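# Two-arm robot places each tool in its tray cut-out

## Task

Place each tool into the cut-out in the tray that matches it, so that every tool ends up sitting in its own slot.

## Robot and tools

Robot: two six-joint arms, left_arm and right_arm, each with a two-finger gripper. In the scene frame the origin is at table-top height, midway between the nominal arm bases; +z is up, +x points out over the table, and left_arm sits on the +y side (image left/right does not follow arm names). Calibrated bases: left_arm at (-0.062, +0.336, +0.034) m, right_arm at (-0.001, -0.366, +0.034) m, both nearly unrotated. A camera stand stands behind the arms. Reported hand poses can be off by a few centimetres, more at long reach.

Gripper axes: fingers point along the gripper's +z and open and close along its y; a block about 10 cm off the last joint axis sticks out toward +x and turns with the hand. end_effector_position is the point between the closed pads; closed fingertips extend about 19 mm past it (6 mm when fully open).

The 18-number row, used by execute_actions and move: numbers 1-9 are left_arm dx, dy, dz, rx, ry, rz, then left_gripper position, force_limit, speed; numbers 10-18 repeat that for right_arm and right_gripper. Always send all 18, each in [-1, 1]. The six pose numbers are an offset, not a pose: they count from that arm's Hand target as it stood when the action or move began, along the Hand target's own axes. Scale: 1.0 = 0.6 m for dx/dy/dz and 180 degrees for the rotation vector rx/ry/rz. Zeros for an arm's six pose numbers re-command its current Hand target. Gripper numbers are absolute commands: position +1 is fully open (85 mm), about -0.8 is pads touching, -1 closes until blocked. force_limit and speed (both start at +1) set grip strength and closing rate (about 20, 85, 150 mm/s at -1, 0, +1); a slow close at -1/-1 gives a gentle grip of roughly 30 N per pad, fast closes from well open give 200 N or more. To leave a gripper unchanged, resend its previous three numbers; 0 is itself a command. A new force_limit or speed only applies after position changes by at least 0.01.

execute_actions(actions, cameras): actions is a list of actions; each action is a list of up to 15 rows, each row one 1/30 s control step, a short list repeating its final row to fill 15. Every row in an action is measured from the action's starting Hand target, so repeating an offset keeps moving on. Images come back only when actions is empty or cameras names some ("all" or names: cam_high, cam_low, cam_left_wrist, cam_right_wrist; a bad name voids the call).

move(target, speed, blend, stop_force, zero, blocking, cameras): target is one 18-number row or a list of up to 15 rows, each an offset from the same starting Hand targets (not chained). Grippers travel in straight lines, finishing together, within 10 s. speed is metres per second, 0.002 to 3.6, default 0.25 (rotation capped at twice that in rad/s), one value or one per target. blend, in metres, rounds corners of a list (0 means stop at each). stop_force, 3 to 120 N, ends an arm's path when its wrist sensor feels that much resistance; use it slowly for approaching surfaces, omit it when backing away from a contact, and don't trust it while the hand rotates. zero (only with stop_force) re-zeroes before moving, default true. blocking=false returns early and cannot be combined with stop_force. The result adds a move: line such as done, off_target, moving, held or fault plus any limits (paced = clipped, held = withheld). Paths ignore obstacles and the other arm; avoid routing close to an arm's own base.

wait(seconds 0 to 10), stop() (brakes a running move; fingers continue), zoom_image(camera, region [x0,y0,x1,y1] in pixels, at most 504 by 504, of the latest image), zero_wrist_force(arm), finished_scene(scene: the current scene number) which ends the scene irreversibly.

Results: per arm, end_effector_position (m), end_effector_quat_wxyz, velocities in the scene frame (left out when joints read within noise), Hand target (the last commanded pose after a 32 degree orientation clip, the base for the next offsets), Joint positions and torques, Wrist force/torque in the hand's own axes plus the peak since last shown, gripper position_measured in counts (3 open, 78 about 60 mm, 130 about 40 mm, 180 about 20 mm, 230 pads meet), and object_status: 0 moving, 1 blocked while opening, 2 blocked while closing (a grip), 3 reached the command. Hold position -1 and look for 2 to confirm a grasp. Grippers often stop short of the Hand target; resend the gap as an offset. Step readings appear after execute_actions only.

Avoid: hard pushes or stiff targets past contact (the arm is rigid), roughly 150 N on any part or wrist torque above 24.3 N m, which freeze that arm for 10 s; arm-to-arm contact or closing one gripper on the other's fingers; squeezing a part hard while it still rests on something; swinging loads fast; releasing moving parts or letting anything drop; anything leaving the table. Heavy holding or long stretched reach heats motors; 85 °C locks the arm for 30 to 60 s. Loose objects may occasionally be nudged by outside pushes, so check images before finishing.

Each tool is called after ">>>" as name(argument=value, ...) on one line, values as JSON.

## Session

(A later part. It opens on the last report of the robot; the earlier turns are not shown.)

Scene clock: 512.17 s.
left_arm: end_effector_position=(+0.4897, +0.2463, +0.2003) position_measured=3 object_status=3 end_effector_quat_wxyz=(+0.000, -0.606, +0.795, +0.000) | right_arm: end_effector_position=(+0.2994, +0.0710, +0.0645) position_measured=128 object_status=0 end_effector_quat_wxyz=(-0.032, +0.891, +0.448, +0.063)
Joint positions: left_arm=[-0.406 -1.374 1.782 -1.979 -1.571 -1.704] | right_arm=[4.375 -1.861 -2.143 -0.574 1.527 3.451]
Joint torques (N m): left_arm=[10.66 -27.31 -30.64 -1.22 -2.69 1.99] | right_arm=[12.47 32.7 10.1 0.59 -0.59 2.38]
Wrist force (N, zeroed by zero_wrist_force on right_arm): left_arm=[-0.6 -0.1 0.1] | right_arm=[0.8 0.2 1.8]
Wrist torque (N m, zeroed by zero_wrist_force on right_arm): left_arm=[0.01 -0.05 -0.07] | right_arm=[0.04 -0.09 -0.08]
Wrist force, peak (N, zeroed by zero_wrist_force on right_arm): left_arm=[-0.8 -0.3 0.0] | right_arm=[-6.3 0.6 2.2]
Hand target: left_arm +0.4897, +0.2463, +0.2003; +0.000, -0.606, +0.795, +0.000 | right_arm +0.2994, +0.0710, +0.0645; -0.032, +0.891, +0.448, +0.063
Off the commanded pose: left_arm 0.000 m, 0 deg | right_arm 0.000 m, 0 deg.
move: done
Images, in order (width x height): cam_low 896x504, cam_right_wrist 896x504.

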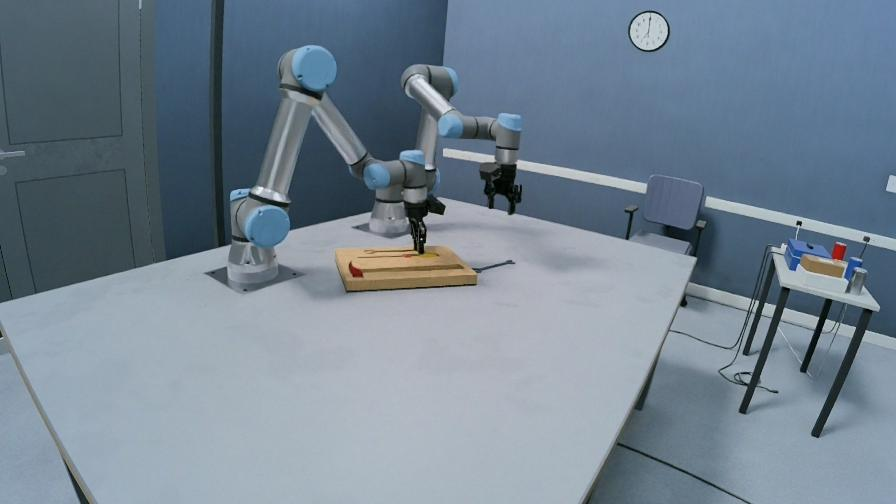

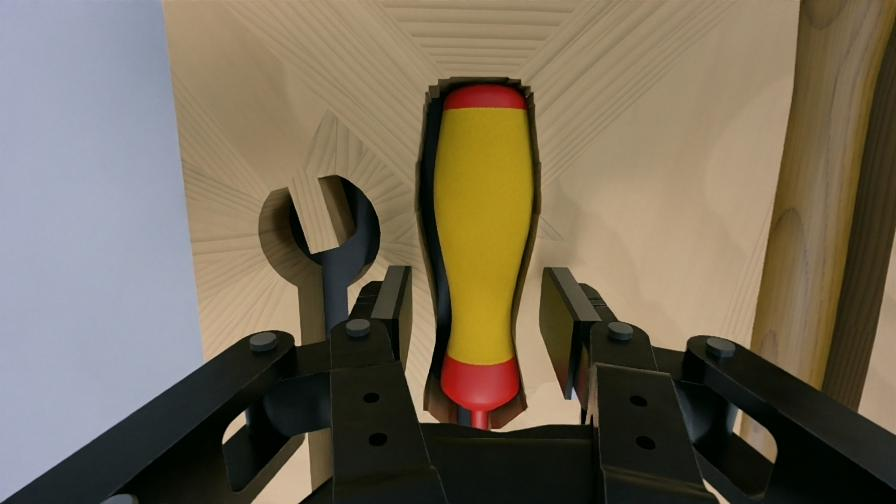

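>>> move(target=[[-0.075,0,0.1,0,0,0,-0.2,-0.5,-0.5,0,0,-0.08,0,-0.045,0,0.3,-0.7,-1],[-0.075,0,0.25,0,0,0,-0.2,-0.5,-0.5,0,0,-0.25,0,-0.045,0,0.3,-0.7,-1]], speed=0.12, cameras=["cam_left_wrist","cam_right_wrist"])

>>> move(target=[0,0,0.07,0,0,0,-0.2,-0.5,-0.5,0,0,0,0,0,0,0.3,-0.7,-1], speed=0.012, stop_force=4, cameras=["cam_left_wrist"])

Scene clock: 551.10 s.
left_arm: end_effector_position=(+0.5016, +0.2896, +0.0504) position_measured=154 object_status=3 end_effector_quat_wxyz=(+0.000, -0.606, +0.795, +0.000) | right_arm: end_effector_position=(+0.2867, +0.0540, +0.2129) position_measured=91 object_status=3 end_effector_quat_wxyz=(+0.000, +0.894, +0.449, +0.000)
Joint positions: left_arm=[-0.324 -1.153 1.938 -2.356 -1.571 -1.622] | right_arm=[4.366 -1.639 -1.895 -1.178 1.571 3.445]
Joint torques (N m): left_arm=[11.54 -31.11 -8.41 -6.28 -1.29 3.05] | right_arm=[12.69 32.64 30.8 0.58 1.43 2.44]
Wrist force (N, zeroed by zero_wrist_force on right_arm): left_arm=[-0.6 -0.3 0.1] | right_arm=[0.9 0.3 1.8]
Wrist torque (N m, zeroed by zero_wrist_force on right_arm): left_arm=[0.01 -0.04 -0.05] | right_arm=[0.05 -0.12 0.00]
Wrist force, peak (N, zeroed by zero_wrist_force on right_arm): left_arm=[-1.0 -0.1 0.7] | right_arm=[1.2 0.1 2.7]
Hand target: left_arm +0.5017, +0.2896, +0.0503; +0.000, -0.606, +0.795, +0.000 | right_arm +0.2867, +0.0540, +0.2130; +0.000, +0.894, +0.449, +0.000
Off the commanded pose: left_arm 0.000 m, 0 deg | right_arm 0.000 m, 0 deg.
move: done
Images, in order (width x height): cam_left_wrist 896x504, cam_right_wrist 896x504.

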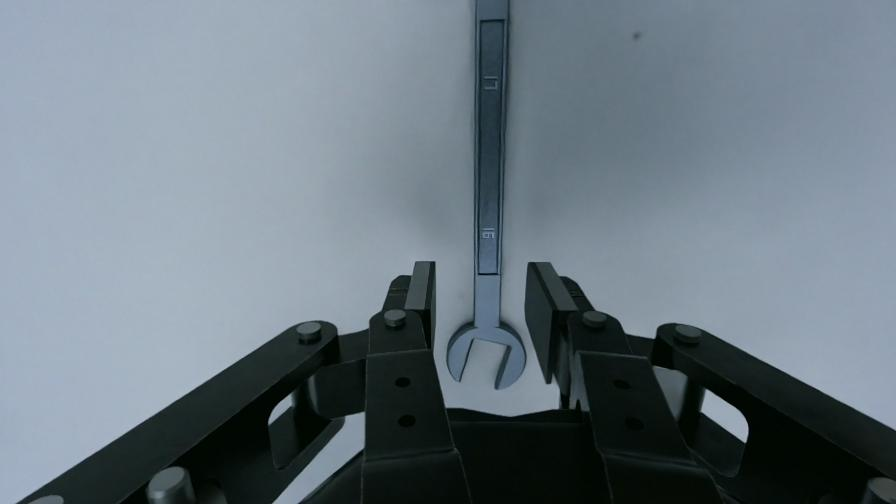

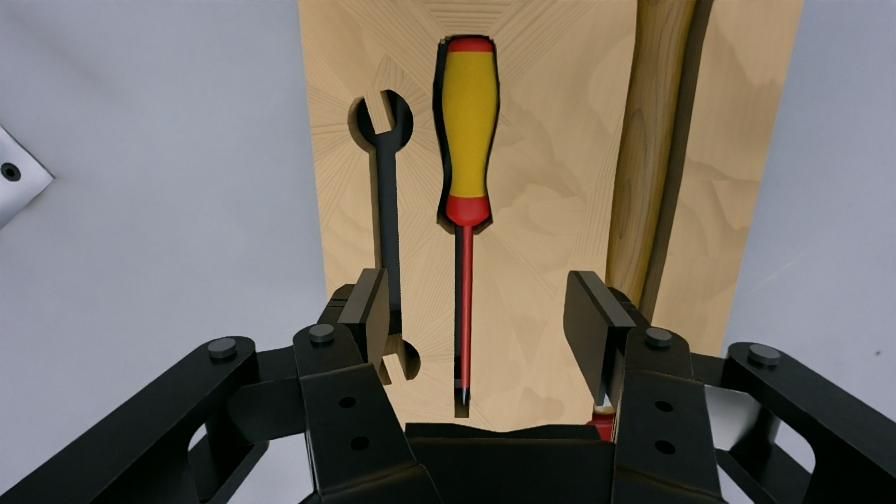

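Scene clock: 555.10 s.
left_arm: end_effector_position=(+0.5016, +0.2897, +0.0193) position_measured=154 object_status=3 end_effector_quat_wxyz=(+0.000, -0.606, +0.795, +0.000) | right_arm: end_effector_position=(+0.2867, +0.0540, +0.2130) position_measured=91 object_status=3 end_effector_quat_wxyz=(+0.000, +0.894, +0.449, +0.000)
Joint positions: left_arm=[-0.324 -1.095 1.957 -2.432 -1.571 -1.622] | right_arm=[4.366 -1.639 -1.895 -1.178 1.571 3.445]
Joint torques (N m): left_arm=[3.37 -43.55 -22.1 -0.25 2.31 2.55] | right_arm=[12.61 32.99 30.29 0.27 -1.19 2.36]
Wrist force (N, zeroed by zero_wrist_force on right_arm): left_arm=[-0.3 -1.5 -3.6] | right_arm=[0.9 0.3 1.7]
Wrist torque (N m, zeroed by zero_wrist_force on right_arm): left_arm=[0.08 -0.09 -0.05] | right_arm=[0.05 -0.12 0.00]
Wrist force, peak (N, zeroed by zero_wrist_force on right_arm): left_arm=[0.6 9.6 -35.4] | right_arm=[1.0 0.4 2.3]
Hand target: left_arm +0.5017, +0.2896, +0.0193; +0.000, -0.606, +0.795, +0.000 (not the last commanded pose) | right_arm +0.2867, +0.0540, +0.2130; +0.000, +0.894, +0.449, +0.000
Off the commanded pose: left_arm 0.011 m, 0 deg | right_arm 0.000 m, 0 deg.
move: contact (left_arm)
Images, in order (width x height): cam_left_wrist 896x504.

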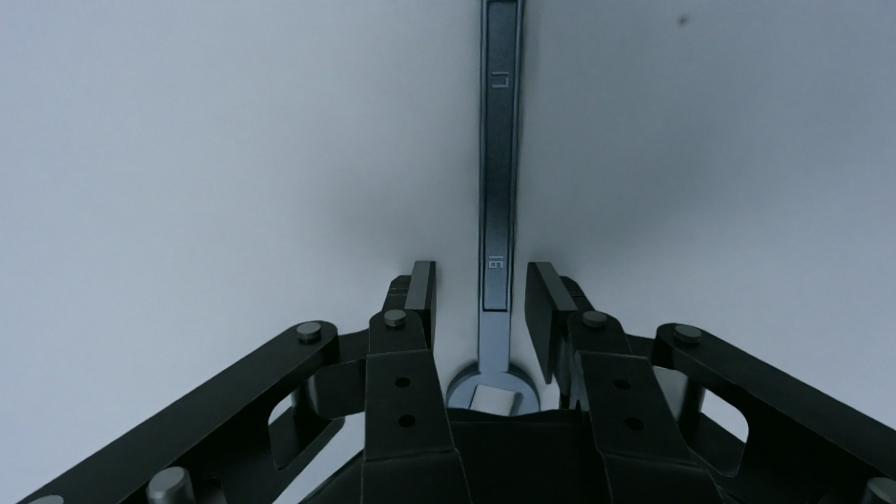

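>>> move(target=[0,0.0075,-0.008,0,0,0,-0.2,-0.5,-0.5,0,0,0,0,0,0,0.3,-0.7,-1], speed=0.03)

>>> move(target=[0,0,0,0,0,0,-1,-0.5,-1,0,0,0,0,0,0,0.3,-0.7,-1], cameras=["cam_left_wrist"])

>>> wait(seconds=0.5)

Scene clock: 563.03 s.
left_arm: end_effector_position=(+0.4974, +0.2908, +0.0240) position_measured=154 object_status=3 end_effector_quat_wxyz=(+0.000, -0.606, +0.795, +0.000) | right_arm: end_effector_position=(+0.2867, +0.0540, +0.2130) position_measured=91 object_status=3 end_effector_quat_wxyz=(+0.000, +0.894, +0.449, +0.000)
Joint positions: left_arm=[-0.325 -1.112 1.967 -2.426 -1.571 -1.622] | right_arm=[4.366 -1.639 -1.895 -1.178 1.571 3.445]
Joint torques (N m): left_arm=[-12.44 -43.31 -9.74 -0.28 2.02 -2.97] | right_arm=[12.17 32.95 30.29 0.37 -1.5 2.35]
Wrist force (N, zeroed by zero_wrist_force on right_arm): left_arm=[-0.4 -0.1 0.1] | right_arm=[1.3 0.3 1.7]
Wrist torque (N m, zeroed by zero_wrist_force on right_arm): left_arm=[0.04 -0.05 -0.03] | right_arm=[0.05 -0.18 0.00]
Wrist force, peak (N, zeroed by zero_wrist_force on right_arm): left_arm=[-0.7 -1.3 -3.7] | right_arm=[1.2 0.4 2.3]
Hand target: left_arm +0.4973, +0.2908, +0.0241; +0.000, -0.606, +0.795, +0.000 | right_arm +0.2867, +0.0540, +0.2130; +0.000, +0.894, +0.449, +0.000
Off the commanded pose: left_arm 0.000 m, 0 deg | right_arm 0.000 m, 0 deg.
move: done

Scene clock: 564.33 s.
left_arm: end_effector_position=(+0.4973, +0.2908, +0.0241) position_measured=205 object_status=0 end_effector_quat_wxyz=(+0.000, -0.606, +0.795, +0.000) | right_arm: end_effector_position=(+0.2867, +0.0540, +0.2130) position_measured=91 object_status=3 end_effector_quat_wxyz=(+0.000, +0.894, +0.449, +0.000)
Joint positions: left_arm=[-0.325 -1.112 1.968 -2.426 -1.571 -1.622] | right_arm=[4.366 -1.639 -1.895 -1.178 1.571 3.445]
Joint torques (N m): left_arm=[-11.93 -41.27 -7.51 -0.2 2.1 -2.6] | right_arm=[12.21 33.27 29.88 0.34 -1.49 2.41]
Wrist force (N, zeroed by zero_wrist_force on right_arm): left_arm=[-0.3 0.2 -3.4] | right_arm=[1.1 0.4 2.1]
Wrist torque (N m, zeroed by zero_wrist_force on right_arm): left_arm=[0.00 -0.07 -0.13] | right_arm=[0.06 -0.15 0.00]
Wrist force, peak (N, zeroed by zero_wrist_force on right_arm): left_arm=[-0.5 0.2 -3.7] | right_arm=[1.1 0.4 2.1]
Hand target: left_arm +0.4973, +0.2908, +0.0241; +0.000, -0.606, +0.795, +0.000 | right_arm +0.2867, +0.0540, +0.2130; +0.000, +0.894, +0.449, +0.000
Off the commanded pose: left_arm 0.000 m, 0 deg | right_arm 0.000 m, 0 deg.
move: done
Images, in order (width x height): cam_left_wrist 896x504.

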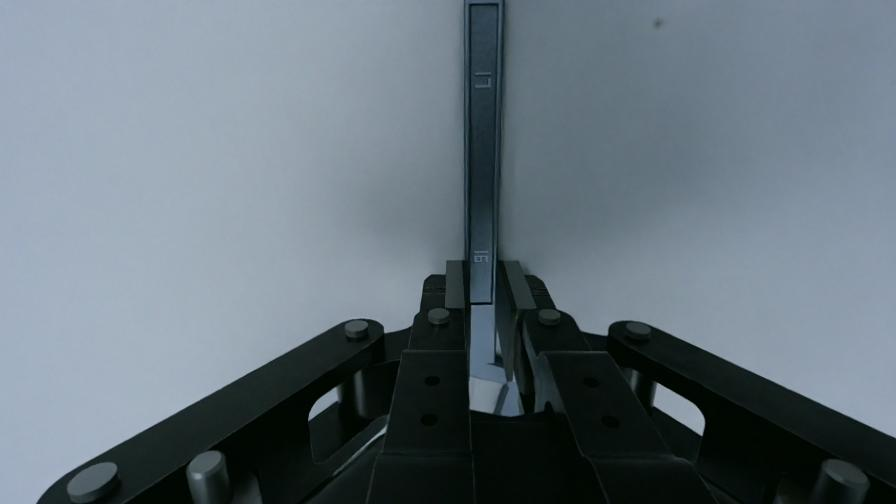

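Scene clock: 564.83 s.
left_arm: end_effector_position=(+0.4973, +0.2908, +0.0241) position_measured=205 object_status=2 end_effector_quat_wxyz=(+0.000, -0.606, +0.795, +0.000) | right_arm: end_effector_position=(+0.2867, +0.0540, +0.2130) position_measured=91 object_status=3 end_effector_quat_wxyz=(+0.000, +0.894, +0.449, +0.000)
Joint positions: left_arm=[-0.325 -1.112 1.968 -2.426 -1.571 -1.622] | right_arm=[4.366 -1.639 -1.895 -1.178 1.571 3.445]
Joint torques (N m): left_arm=[-12.1 -37.66 -8.05 -0.27 1.86 -2.42] | right_arm=[12.22 32.93 30.32 0.27 -1.52 2.38]
Wrist force (N, zeroed by zero_wrist_force on right_arm): left_arm=[-0.3 0.3 -3.5] | right_arm=[1.1 0.3 1.8]
Wrist torque (N m, zeroed by zero_wrist_force on right_arm): left_arm=[0.01 -0.06 -0.12] | right_arm=[0.05 -0.16 -0.01]
Wrist force, peak (N, zeroed by zero_wrist_force on right_arm): left_arm=[-0.5 0.2 -3.6] | right_arm=[1.1 0.4 2.1]
Hand target: left_arm +0.4973, +0.2908, +0.0241; +0.000, -0.606, +0.795, +0.000 | right_arm +0.2867, +0.0540, +0.2130; +0.000, +0.894, +0.449, +0.000
Tool commands: left_gripper/position=-1.0 left_gripper/force_limit=-0.5 left_gripper/speed=-1.0 right_gripper/position=+0.3 right_gripper/force_limit=-0.7 right_gripper/speed=-1.0
Off the commanded pose: left_arm 0.000 m, 0 deg | right_arm 0.000 m, 0 deg.
wait: 0.50 s; at rest by 0.17 s

>>> move(target=[[0,0,-0.1,0,0,0,-1,-0.5,-1,0,0,-0.235,0,0,0,0.3,-0.7,-1],[0,0,-0.4,0,0,0,-1,-0.5,-1,-0.2465,0.2942,-0.235,0.4603,0.2312,0.2312,0.3,-0.7,-1]], speed=[0.1,0.3], cameras=["all"])

Scene clock: 597.63 s.
left_arm: end_effector_position=(+0.4973, +0.2908, +0.2641) position_measured=205 object_status=2 end_effector_quat_wxyz=(+0.000, -0.606, +0.795, +0.000) | right_arm: end_effector_position=(+0.3400, -0.1702, +0.3535) position_measured=91 object_status=3 end_effector_quat_wxyz=(+0.694, -0.720, -0.006, +0.004)
Joint positions: left_arm=[-0.325 -1.418 1.662 -1.815 -1.571 -1.622] | right_arm=[3.345 -1.84 -2.356 0.878 2.939 4.537]
Joint torques (N m): left_arm=[-12.23 -39.67 -34.27 -0.38 -1.97 -2.95] | right_arm=[-13.11 30.29 4.68 -1.76 2.19 -2.56]
Wrist force (N, zeroed by zero_wrist_force on right_arm): left_arm=[-0.6 -0.3 1.1] | right_arm=[1.9 0.2 2.4]
Wrist torque (N m, zeroed by zero_wrist_force on right_arm): left_arm=[0.00 -0.09 -0.03] | right_arm=[0.73 -0.25 0.23]
Wrist force, peak (N, zeroed by zero_wrist_force on right_arm): left_arm=[-0.4 0.4 -3.7] | right_arm=[3.3 1.4 2.7]
Hand target: left_arm +0.4973, +0.2908, +0.2641; +0.000, -0.606, +0.795, +0.000 | right_arm +0.3400, -0.1703, +0.3535; +0.694, -0.720, -0.006, +0.004 (not the last commanded pose)
Off the commanded pose: left_arm 0.000 m, 0 deg | right_arm 0.001 m, 2 deg.
move: held (right_arm; a check stopped the path); limits=held
pose unreachable (right arm): on one or more control steps of this call, first in action 0 (counted from 0), this arm could not follow its commanded pose, so it was not sent that pose on those steps. It may still have moved: this result reports where it is.
cause: moving toward the commanded pose would bring two parts of the arm too close to each other (its gripper and another part of the arm, with joints 4 (wrist 1) to 6 (wrist 3) between them, 7 mm apart when it was first held).

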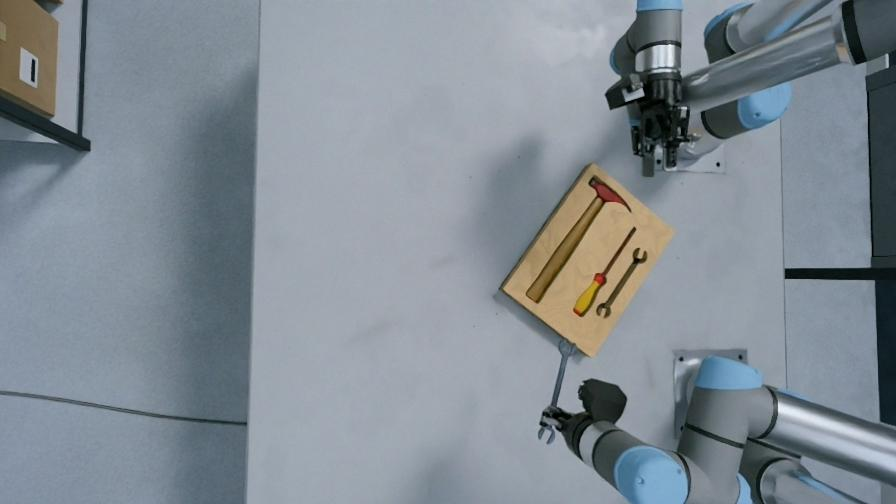

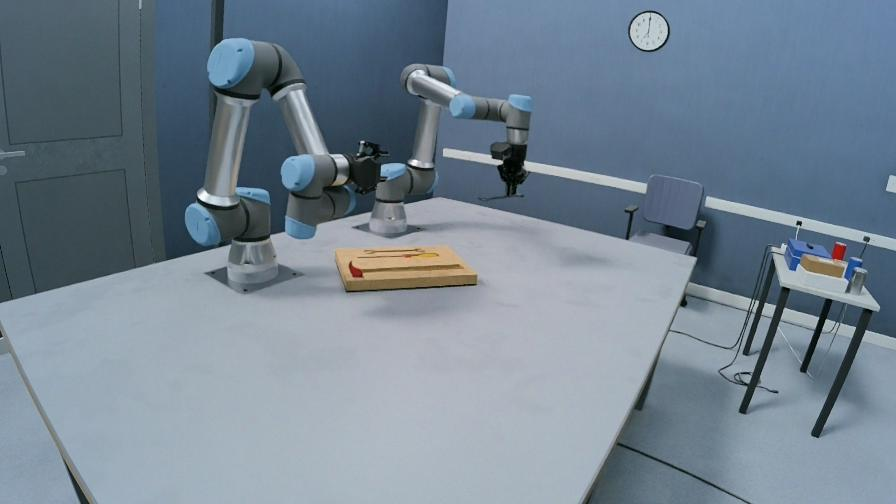

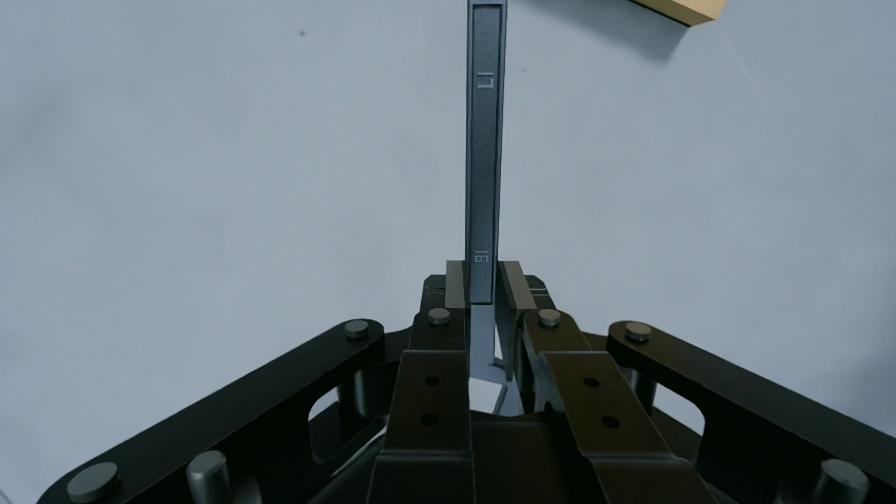

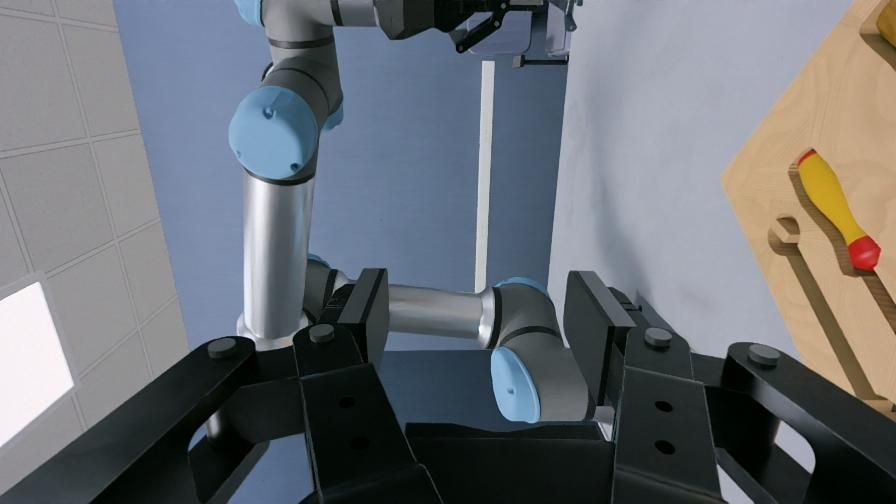

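>>> move(target=[0,0,0,0,0,0,-1,-0.5,-1,0.15,0,0.05,0.0117,0.0045,0.0009,0.3,-0.7,-1], speed=0.15)

Scene clock: 604.37 s.
left_arm: end_effector_position=(+0.4973, +0.2908, +0.2641) position_measured=205 object_status=2 end_effector_quat_wxyz=(+0.000, -0.606, +0.795, +0.000) | right_arm: end_effector_position=(+0.4296, -0.1390, +0.3526) position_measured=91 object_status=3 end_effector_quat_wxyz=(+0.707, -0.707, +0.000, +0.000)
Joint positions: left_arm=[-0.325 -1.418 1.662 -1.815 -1.571 -1.622] | right_arm=[3.375 -2.033 -2.079 0.971 2.899 4.714]
Joint torques (N m): left_arm=[-11.38 -38.42 -33 -0.35 -2.5 -2.97] | right_arm=[12.43 24.54 22.97 3.26 -2.17 2.36]
Wrist force (N, zeroed by zero_wrist_force on right_arm): left_arm=[-0.4 -0.4 0.9] | right_arm=[2.0 0.5 2.2]
Wrist torque (N m, zeroed by zero_wrist_force on right_arm): left_arm=[-0.01 -0.11 -0.03] | right_arm=[0.80 -0.28 0.08]
Wrist force, peak (N, zeroed by zero_wrist_force on right_arm): left_arm=[-0.5 -0.7 1.1] | right_arm=[2.8 0.5 2.7]
Hand target: left_arm +0.4973, +0.2908, +0.2641; +0.000, -0.606, +0.795, +0.000 | right_arm +0.4296, -0.1390, +0.3526; +0.707, -0.707, +0.000, +0.000
Off the commanded pose: left_arm 0.000 m, 0 deg | right_arm 0.000 m, 0 deg.
move: done

>>> move(target=[[0.153,-0.0725,-0.1483,0.4214,0.3216,0.3216,-1,-0.5,-1,0,0,0,0,0,0,0.3,-0.7,-1],[0.4275,-0.1477,-0.1483,0.4214,0.3216,0.3216,-1,-0.5,-1,0,0,0,0,0,0,0.3,-0.7,-1]], speed=[0.25,0.12], cameras=["all"])

Scene clock: 614.03 s.
left_arm: end_effector_position=(+0.5068, +0.2354, +0.3141) position_measured=205 object_status=2 end_effector_quat_wxyz=(+0.001, -0.305, +0.844, -0.442) | right_arm: end_effector_position=(+0.4296, -0.1390, +0.3526) position_measured=91 object_status=3 end_effector_quat_wxyz=(+0.707, -0.707, +0.000, +0.000)
Joint positions: left_arm=[-0.09 -1.426 1.942 -2.586 -2.373 -0.993] | right_arm=[3.375 -2.033 -2.079 0.972 2.899 4.715]
Joint torques (N m): left_arm=[-12.14 -36.14 -28.39 -0.86 1.18 -3.12] | right_arm=[12.31 24.42 20.97 3.37 -1.83 2.39]
Wrist force (N, zeroed by zero_wrist_force on right_arm): left_arm=[-0.1 -1.4 1.4] | right_arm=[1.8 0.5 2.2]
Wrist torque (N m, zeroed by zero_wrist_force on right_arm): left_arm=[-0.15 0.04 0.32] | right_arm=[0.80 -0.25 0.08]
Wrist force, peak (N, zeroed by zero_wrist_force on right_arm): left_arm=[1.8 -3.0 1.4] | right_arm=[1.9 0.4 2.6]
Hand target: left_arm +0.5068, +0.2355, +0.3141; +0.001, -0.305, +0.844, -0.441 (not the last commanded pose) | right_arm +0.4296, -0.1390, +0.3526; +0.707, -0.707, +0.000, +0.000
Off the commanded pose: left_arm 0.219 m, 49 deg | right_arm 0.000 m, 0 deg.
move: held (left_arm; a check stopped the path); path passed 0 of 2 targets; limits=held
pose unreachable (left arm): on one or more control steps of this call, first in action 0 (counted from 0), this arm could not follow its commanded pose, so it was not sent that pose on those steps. It may still have moved: this result reports where it is.
cause: moving toward the commanded pose would bring two parts of the arm too close to each other (its gripper and another part of the arm, with joints 4 (wrist 1) to 6 (wrist 3) between them, 10 mm apart when it was first held).

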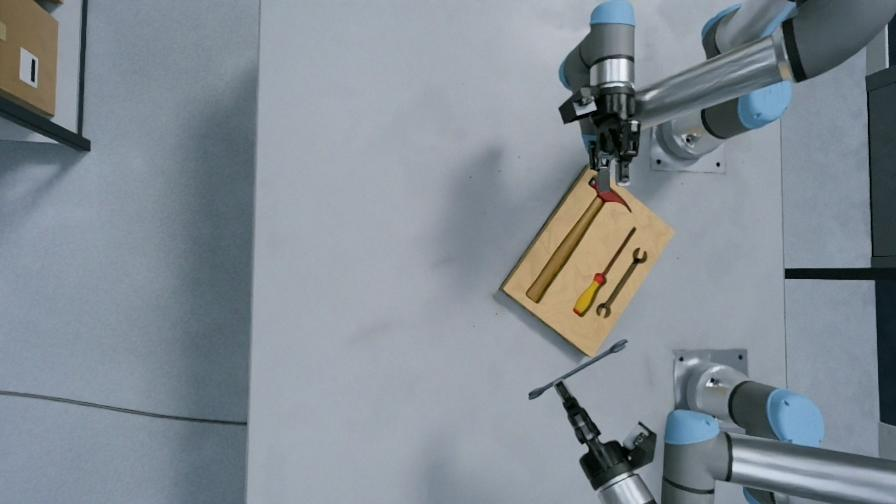

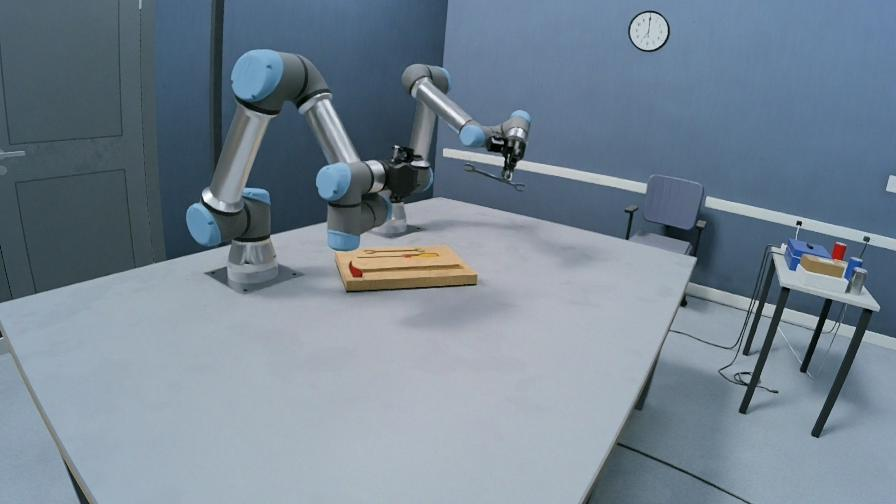

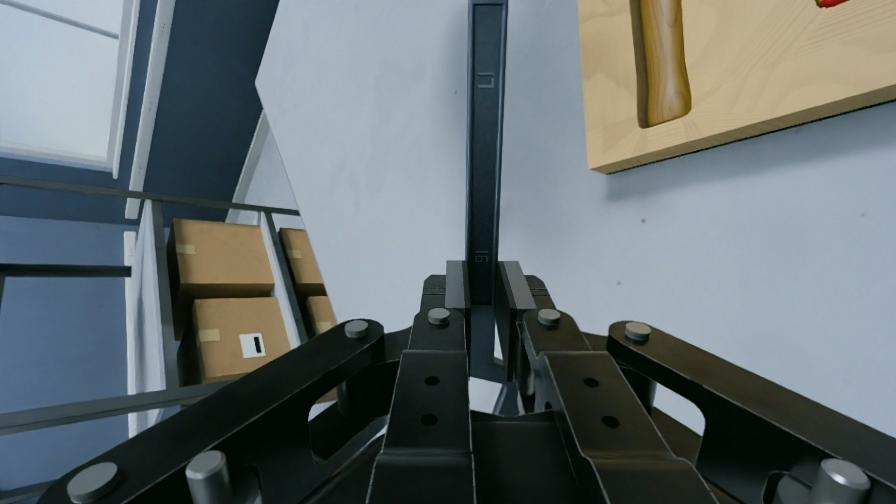

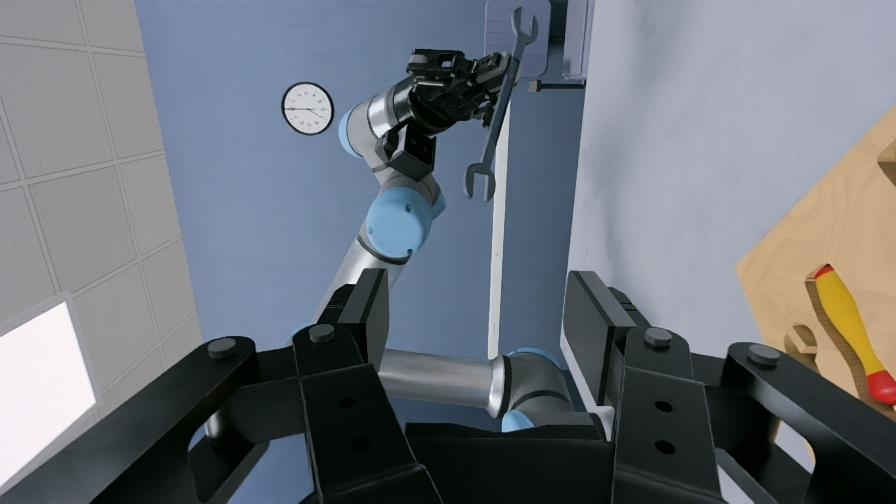

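>>> move(target=[0,0,0,-0.2124,-0.2115,-0.259,-1,-0.5,-1,0,0,0,0,0,0,0.3,-0.7,-1], speed=0.25)

>>> move(target=[0,0,-0.05,-0.3849,0.3849,-0.3849,-1,-0.5,-1,0,0,0,0,0,0,0.3,-0.7,-1], speed=0.25, cameras=["all"])

Scene clock: 635.33 s.
left_arm: end_effector_position=(+0.5068, +0.2355, +0.3141) position_measured=205 object_status=2 end_effector_quat_wxyz=(+0.000, +0.707, -0.708, +0.000) | right_arm: end_effector_position=(+0.4296, -0.1390, +0.3526) position_measured=91 object_status=3 end_effector_quat_wxyz=(+0.707, -0.707, +0.000, +0.000)
Joint positions: left_arm=[-0.412 -1.399 1.511 -1.683 -1.572 -1.977] | right_arm=[3.375 -2.033 -2.079 0.972 2.899 4.715]
Joint torques (N m): left_arm=[-11.61 -27.38 -33.31 -0.59 2.83 -2.62] | right_arm=[12.18 24.93 20.53 3.23 -1.41 2.19]
Wrist force (N, zeroed by zero_wrist_force on right_arm): left_arm=[-0.3 -0.3 1.1] | right_arm=[1.8 0.3 2.3]
Wrist torque (N m, zeroed by zero_wrist_force on right_arm): left_arm=[-0.01 -0.13 0.07] | right_arm=[0.77 -0.24 0.08]
Wrist force, peak (N, zeroed by zero_wrist_force on right_arm): left_arm=[-0.2 -1.7 1.6] | right_arm=[2.2 0.4 2.6]
Hand target: left_arm +0.5068, +0.2355, +0.3141; +0.000, +0.707, -0.707, +0.000 | right_arm +0.4296, -0.1390, +0.3526; +0.707, -0.707, +0.000, +0.000
Off the commanded pose: left_arm 0.000 m, 0 deg | right_arm 0.000 m, 0 deg.
move: done

Scene clock: 640.57 s.
left_arm: end_effector_position=(+0.5068, +0.2352, +0.3441) position_measured=205 object_status=2 end_effector_quat_wxyz=(+0.701, +0.713, +0.004, +0.003) | right_arm: end_effector_position=(+0.4296, -0.1390, +0.3526) position_measured=91 object_status=3 end_effector_quat_wxyz=(+0.707, -0.707, +0.000, +0.000)
Joint positions: left_arm=[0.036 -1.18 1.582 -0.919 -3.107 -2.087] | right_arm=[3.375 -2.033 -2.079 0.972 2.899 4.715]
Joint torques (N m): left_arm=[-12.01 -33.53 -30 1.33 -3.99 3.04] | right_arm=[12.08 25.18 20.72 3.31 -1.07 2.2]
Wrist force (N, zeroed by zero_wrist_force on right_arm): left_arm=[-0.8 0.4 2.2] | right_arm=[1.9 0.4 2.1]
Wrist torque (N m, zeroed by zero_wrist_force on right_arm): left_arm=[-0.07 0.25 -0.39] | right_arm=[0.79 -0.26 0.08]
Wrist force, peak (N, zeroed by zero_wrist_force on right_arm): left_arm=[-0.7 0.5 2.5] | right_arm=[1.9 0.4 2.6]
Hand target: left_arm +0.5068, +0.2355, +0.3441; +0.707, +0.707, +0.000, +0.000 | right_arm +0.4296, -0.1390, +0.3526; +0.707, -0.707, +0.000, +0.000
Off the commanded pose: left_arm 0.000 m, 1 deg | right_arm 0.000 m, 0 deg.
move: done

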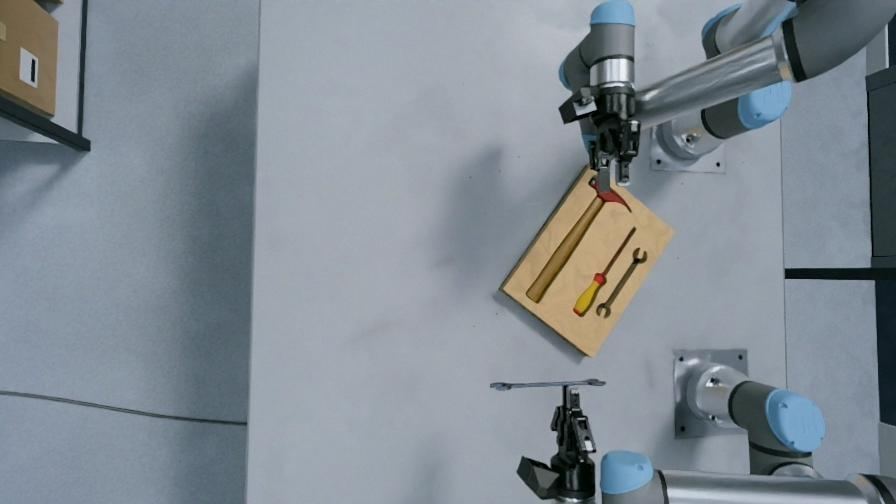

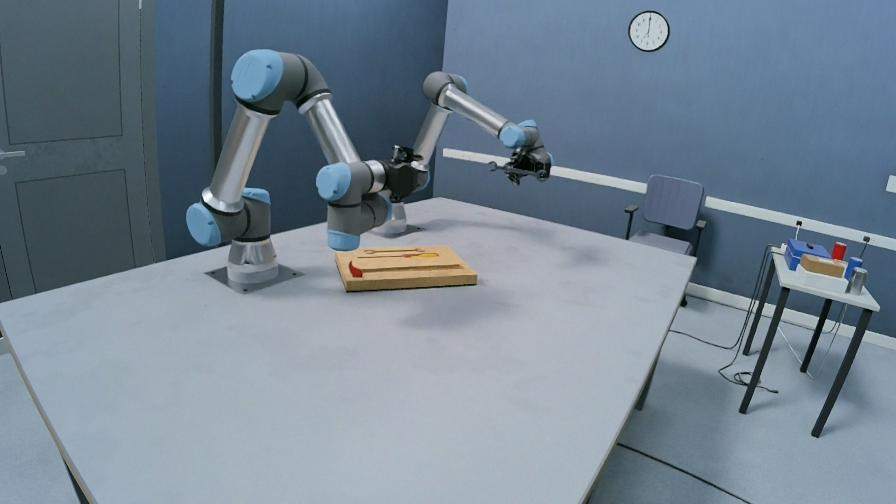

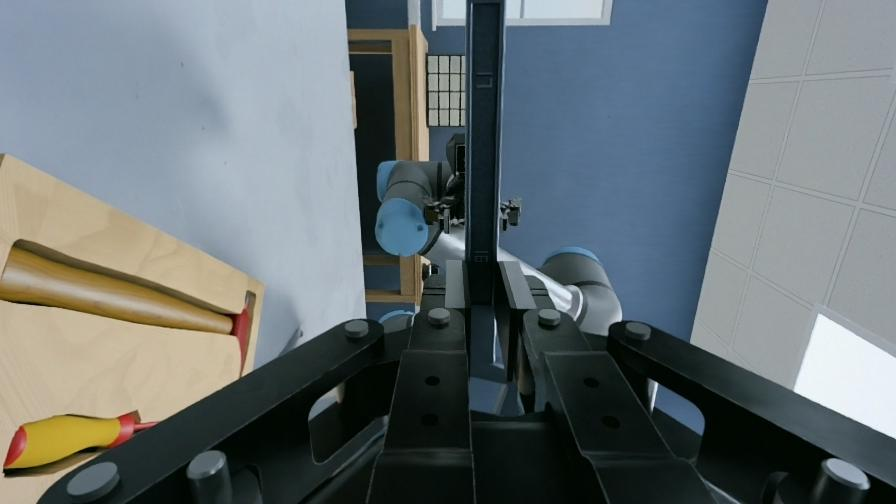

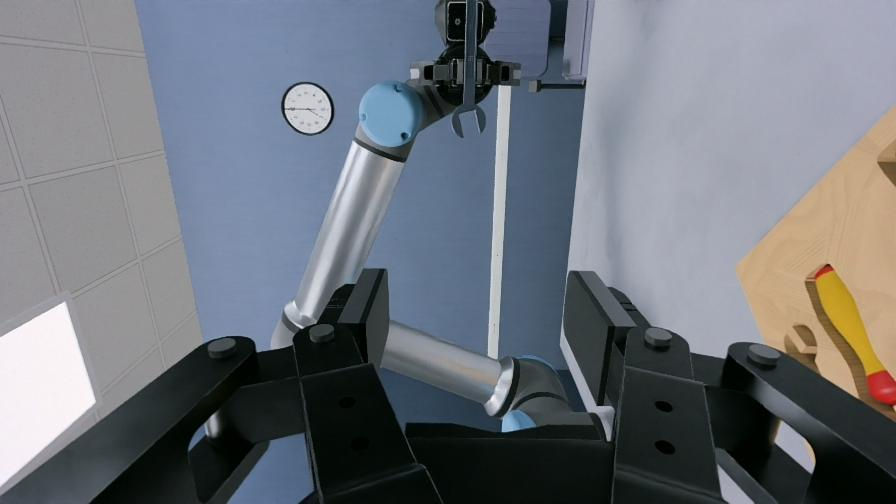

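>>> move(target=[-0.178,0.008,0.359,0,0,0,-1,-0.5,-1,0.092,0,0,0,0,0,0.3,-0.7,-1], speed=0.15, cameras=["all"])

Scene clock: 647.80 s.
left_arm: end_effector_position=(+0.3998, +0.0203, +0.3490) position_measured=205 object_status=2 end_effector_quat_wxyz=(+0.707, +0.707, +0.000, +0.000) | right_arm: end_effector_position=(+0.4848, -0.1390, +0.3525) position_measured=91 object_status=3 end_effector_quat_wxyz=(+0.707, -0.707, +0.000, +0.000)
Joint positions: left_arm=[-0.421 -1.359 1.788 -0.431 -3.557 -1.573] | right_arm=[3.346 -2.122 -1.912 0.894 2.927 4.715]
Joint torques (N m): left_arm=[-11.57 -39.32 -19.73 1.68 -2.84 3.11] | right_arm=[-12.72 29.86 21.09 -2.19 1.81 -1.37]
Wrist force (N, zeroed by zero_wrist_force on right_arm): left_arm=[-0.7 0.1 2.2] | right_arm=[2.1 0.2 2.4]
Wrist torque (N m, zeroed by zero_wrist_force on right_arm): left_arm=[-0.12 0.24 -0.39] | right_arm=[0.74 -0.30 0.09]
Wrist force, peak (N, zeroed by zero_wrist_force on right_arm): left_arm=[-1.4 0.2 3.3] | right_arm=[2.6 0.2 2.3]
Hand target: left_arm +0.3998, +0.0202, +0.3490; +0.707, +0.707, +0.000, +0.000 | right_arm +0.4848, -0.1390, +0.3525; +0.707, -0.707, +0.000, +0.000
Off the commanded pose: left_arm 0.000 m, 0 deg | right_arm 0.000 m, 0 deg.
move: done

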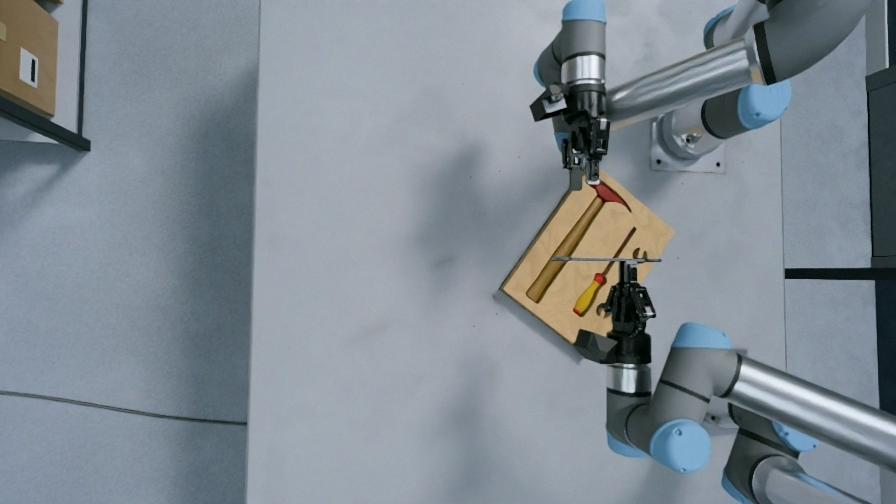

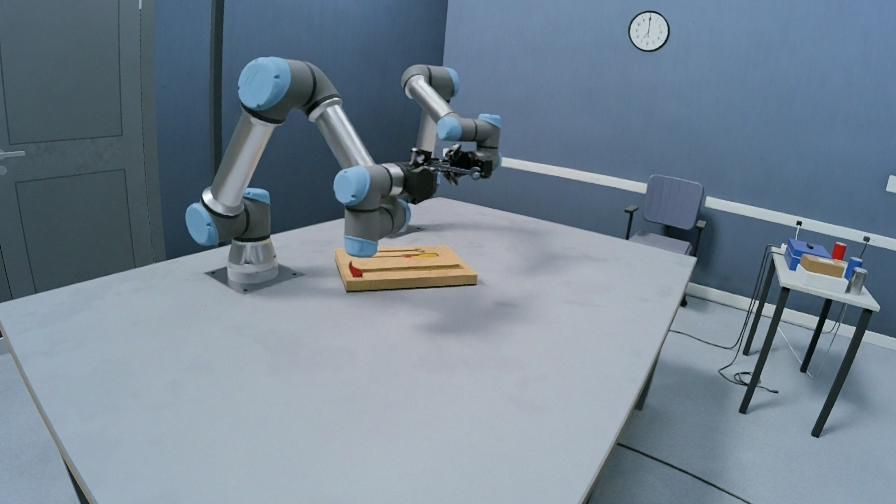

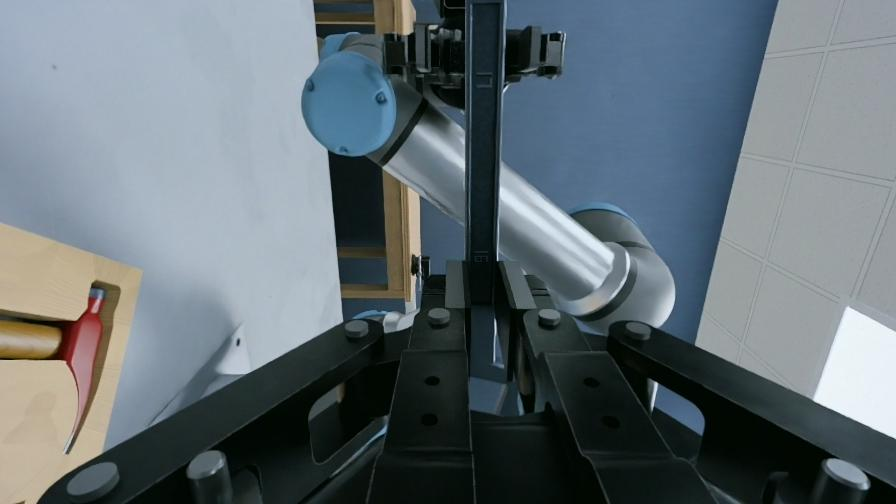

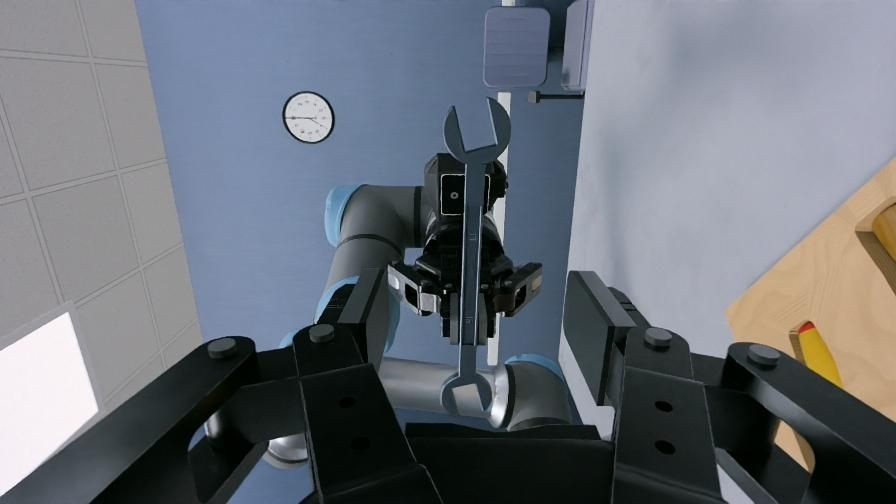

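>>> move(target=[0,0,0,0,0,0,-1,-0.5,-1, 0,0,0.12,0,0,0,0.3,-0.7,-1], speed=0.08, stop_force=5, cameras=["cam_right_wrist","cam_low"])

Scene clock: 675.23 s.
left_arm: end_effector_position=(+0.3998, +0.0202, +0.3490) position_measured=205 object_status=2 end_effector_quat_wxyz=(+0.707, +0.707, +0.000, +0.000) | right_arm: end_effector_position=(+0.4848, -0.0670, +0.3526) position_measured=91 object_status=3 end_effector_quat_wxyz=(+0.707, -0.707, +0.000, +0.000)
Joint positions: left_arm=[-0.421 -1.359 1.787 -0.431 -3.557 -1.573] | right_arm=[3.493 -2.123 -1.909 0.892 2.78 4.714]
Joint torques (N m): left_arm=[-12.16 -38.66 -28.84 1.46 -3.15 3.09] | right_arm=[12.26 29.98 22.36 -1.88 -2.17 -2.11]
Wrist force (N, zeroed by zero_wrist_force on right_arm): left_arm=[-0.7 0.2 2.2] | right_arm=[2.2 0.1 2.4]
Wrist torque (N m, zeroed by zero_wrist_force on right_arm): left_arm=[-0.12 0.25 -0.39] | right_arm=[0.73 -0.31 0.23]
Wrist force, peak (N, zeroed by zero_wrist_force on right_arm): left_arm=[-0.8 0.3 2.5] | right_arm=[2.1 0.5 2.8]
Hand target: left_arm +0.3998, +0.0202, +0.3490; +0.707, +0.707, +0.000, +0.000 | right_arm +0.4848, -0.0670, +0.3526; +0.707, -0.707, +0.000, +0.000
Off the commanded pose: left_arm 0.000 m, 0 deg | right_arm 0.000 m, 0 deg.
move: done
Images, in order (width x height): cam_low 896x504, cam_right_wrist 896x504.

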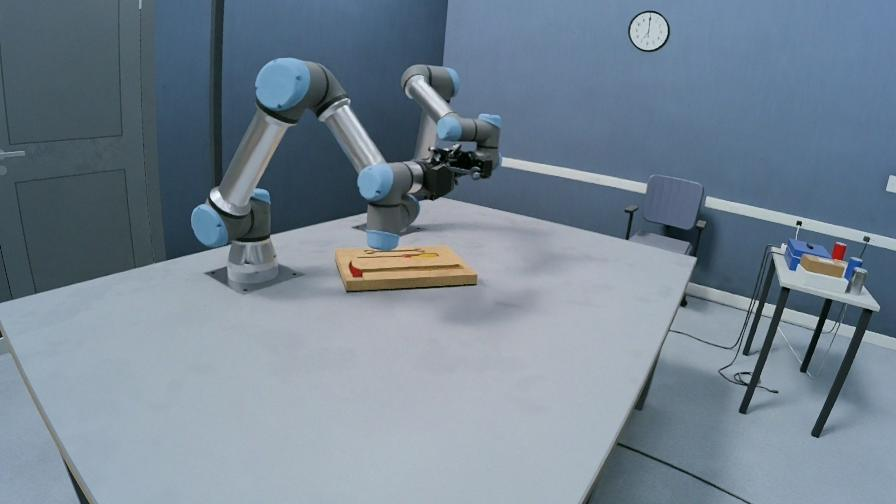

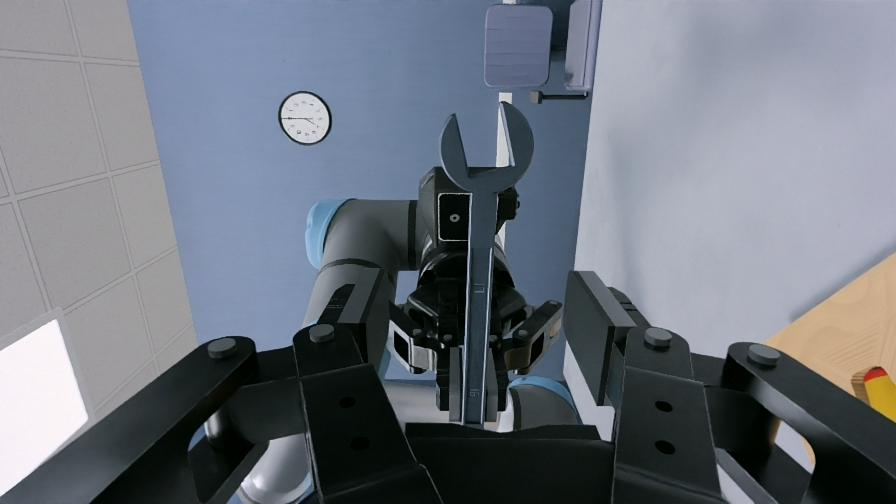

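>>> move(target=[0,0,0,0,0,0,-1,-0.5,-1, -0.0167,0.0125,0.0833,0,0,0,0.3,-0.7,-1], speed=0.06, stop_force=5, cameras=["cam_left_wrist","cam_right_wrist"])

Scene clock: 690.17 s.
left_arm: end_effector_position=(+0.3998, +0.0202, +0.3490) position_measured=205 object_status=2 end_effector_quat_wxyz=(+0.707, +0.707, +0.000, +0.000) | right_arm: end_effector_position=(+0.4748, -0.0170, +0.3451) position_measured=91 object_status=3 end_effector_quat_wxyz=(+0.707, -0.707, +0.000, +0.000)
Joint positions: left_arm=[-0.421 -1.359 1.787 -0.431 -3.557 -1.573] | right_arm=[3.6 -2.133 -1.922 0.914 2.673 4.714]
Joint torques (N m): left_arm=[-11.57 -36.14 -30.4 1.68 -2.63 3] | right_arm=[12.39 29.81 22.14 3.69 -2.11 2.34]
Wrist force (N, zeroed by zero_wrist_force on right_arm): left_arm=[-0.7 0.3 2.4] | right_arm=[1.8 0.3 2.5]
Wrist torque (N m, zeroed by zero_wrist_force on right_arm): left_arm=[-0.09 0.26 -0.39] | right_arm=[0.77 -0.25 0.23]
Wrist force, peak (N, zeroed by zero_wrist_force on right_arm): left_arm=[-0.8 0.4 2.5] | right_arm=[2.2 0.4 2.5]
Hand target: left_arm +0.3998, +0.0202, +0.3490; +0.707, +0.707, +0.000, +0.000 | right_arm +0.4748, -0.0170, +0.3451; +0.707, -0.707, +0.000, +0.000
Off the commanded pose: left_arm 0.000 m, 0 deg | right_arm 0.000 m, 0 deg.
move: done
Images, in order (width x height): cam_left_wrist 896x504, cam_right_wrist 896x504.

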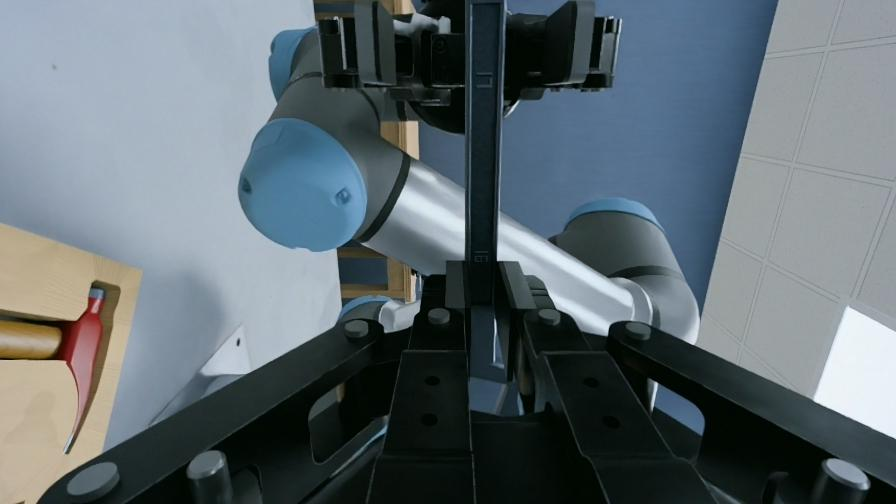

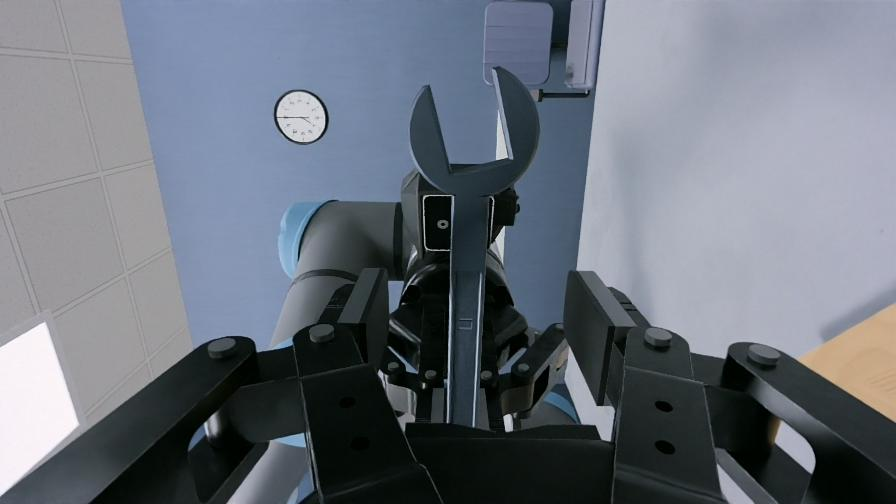

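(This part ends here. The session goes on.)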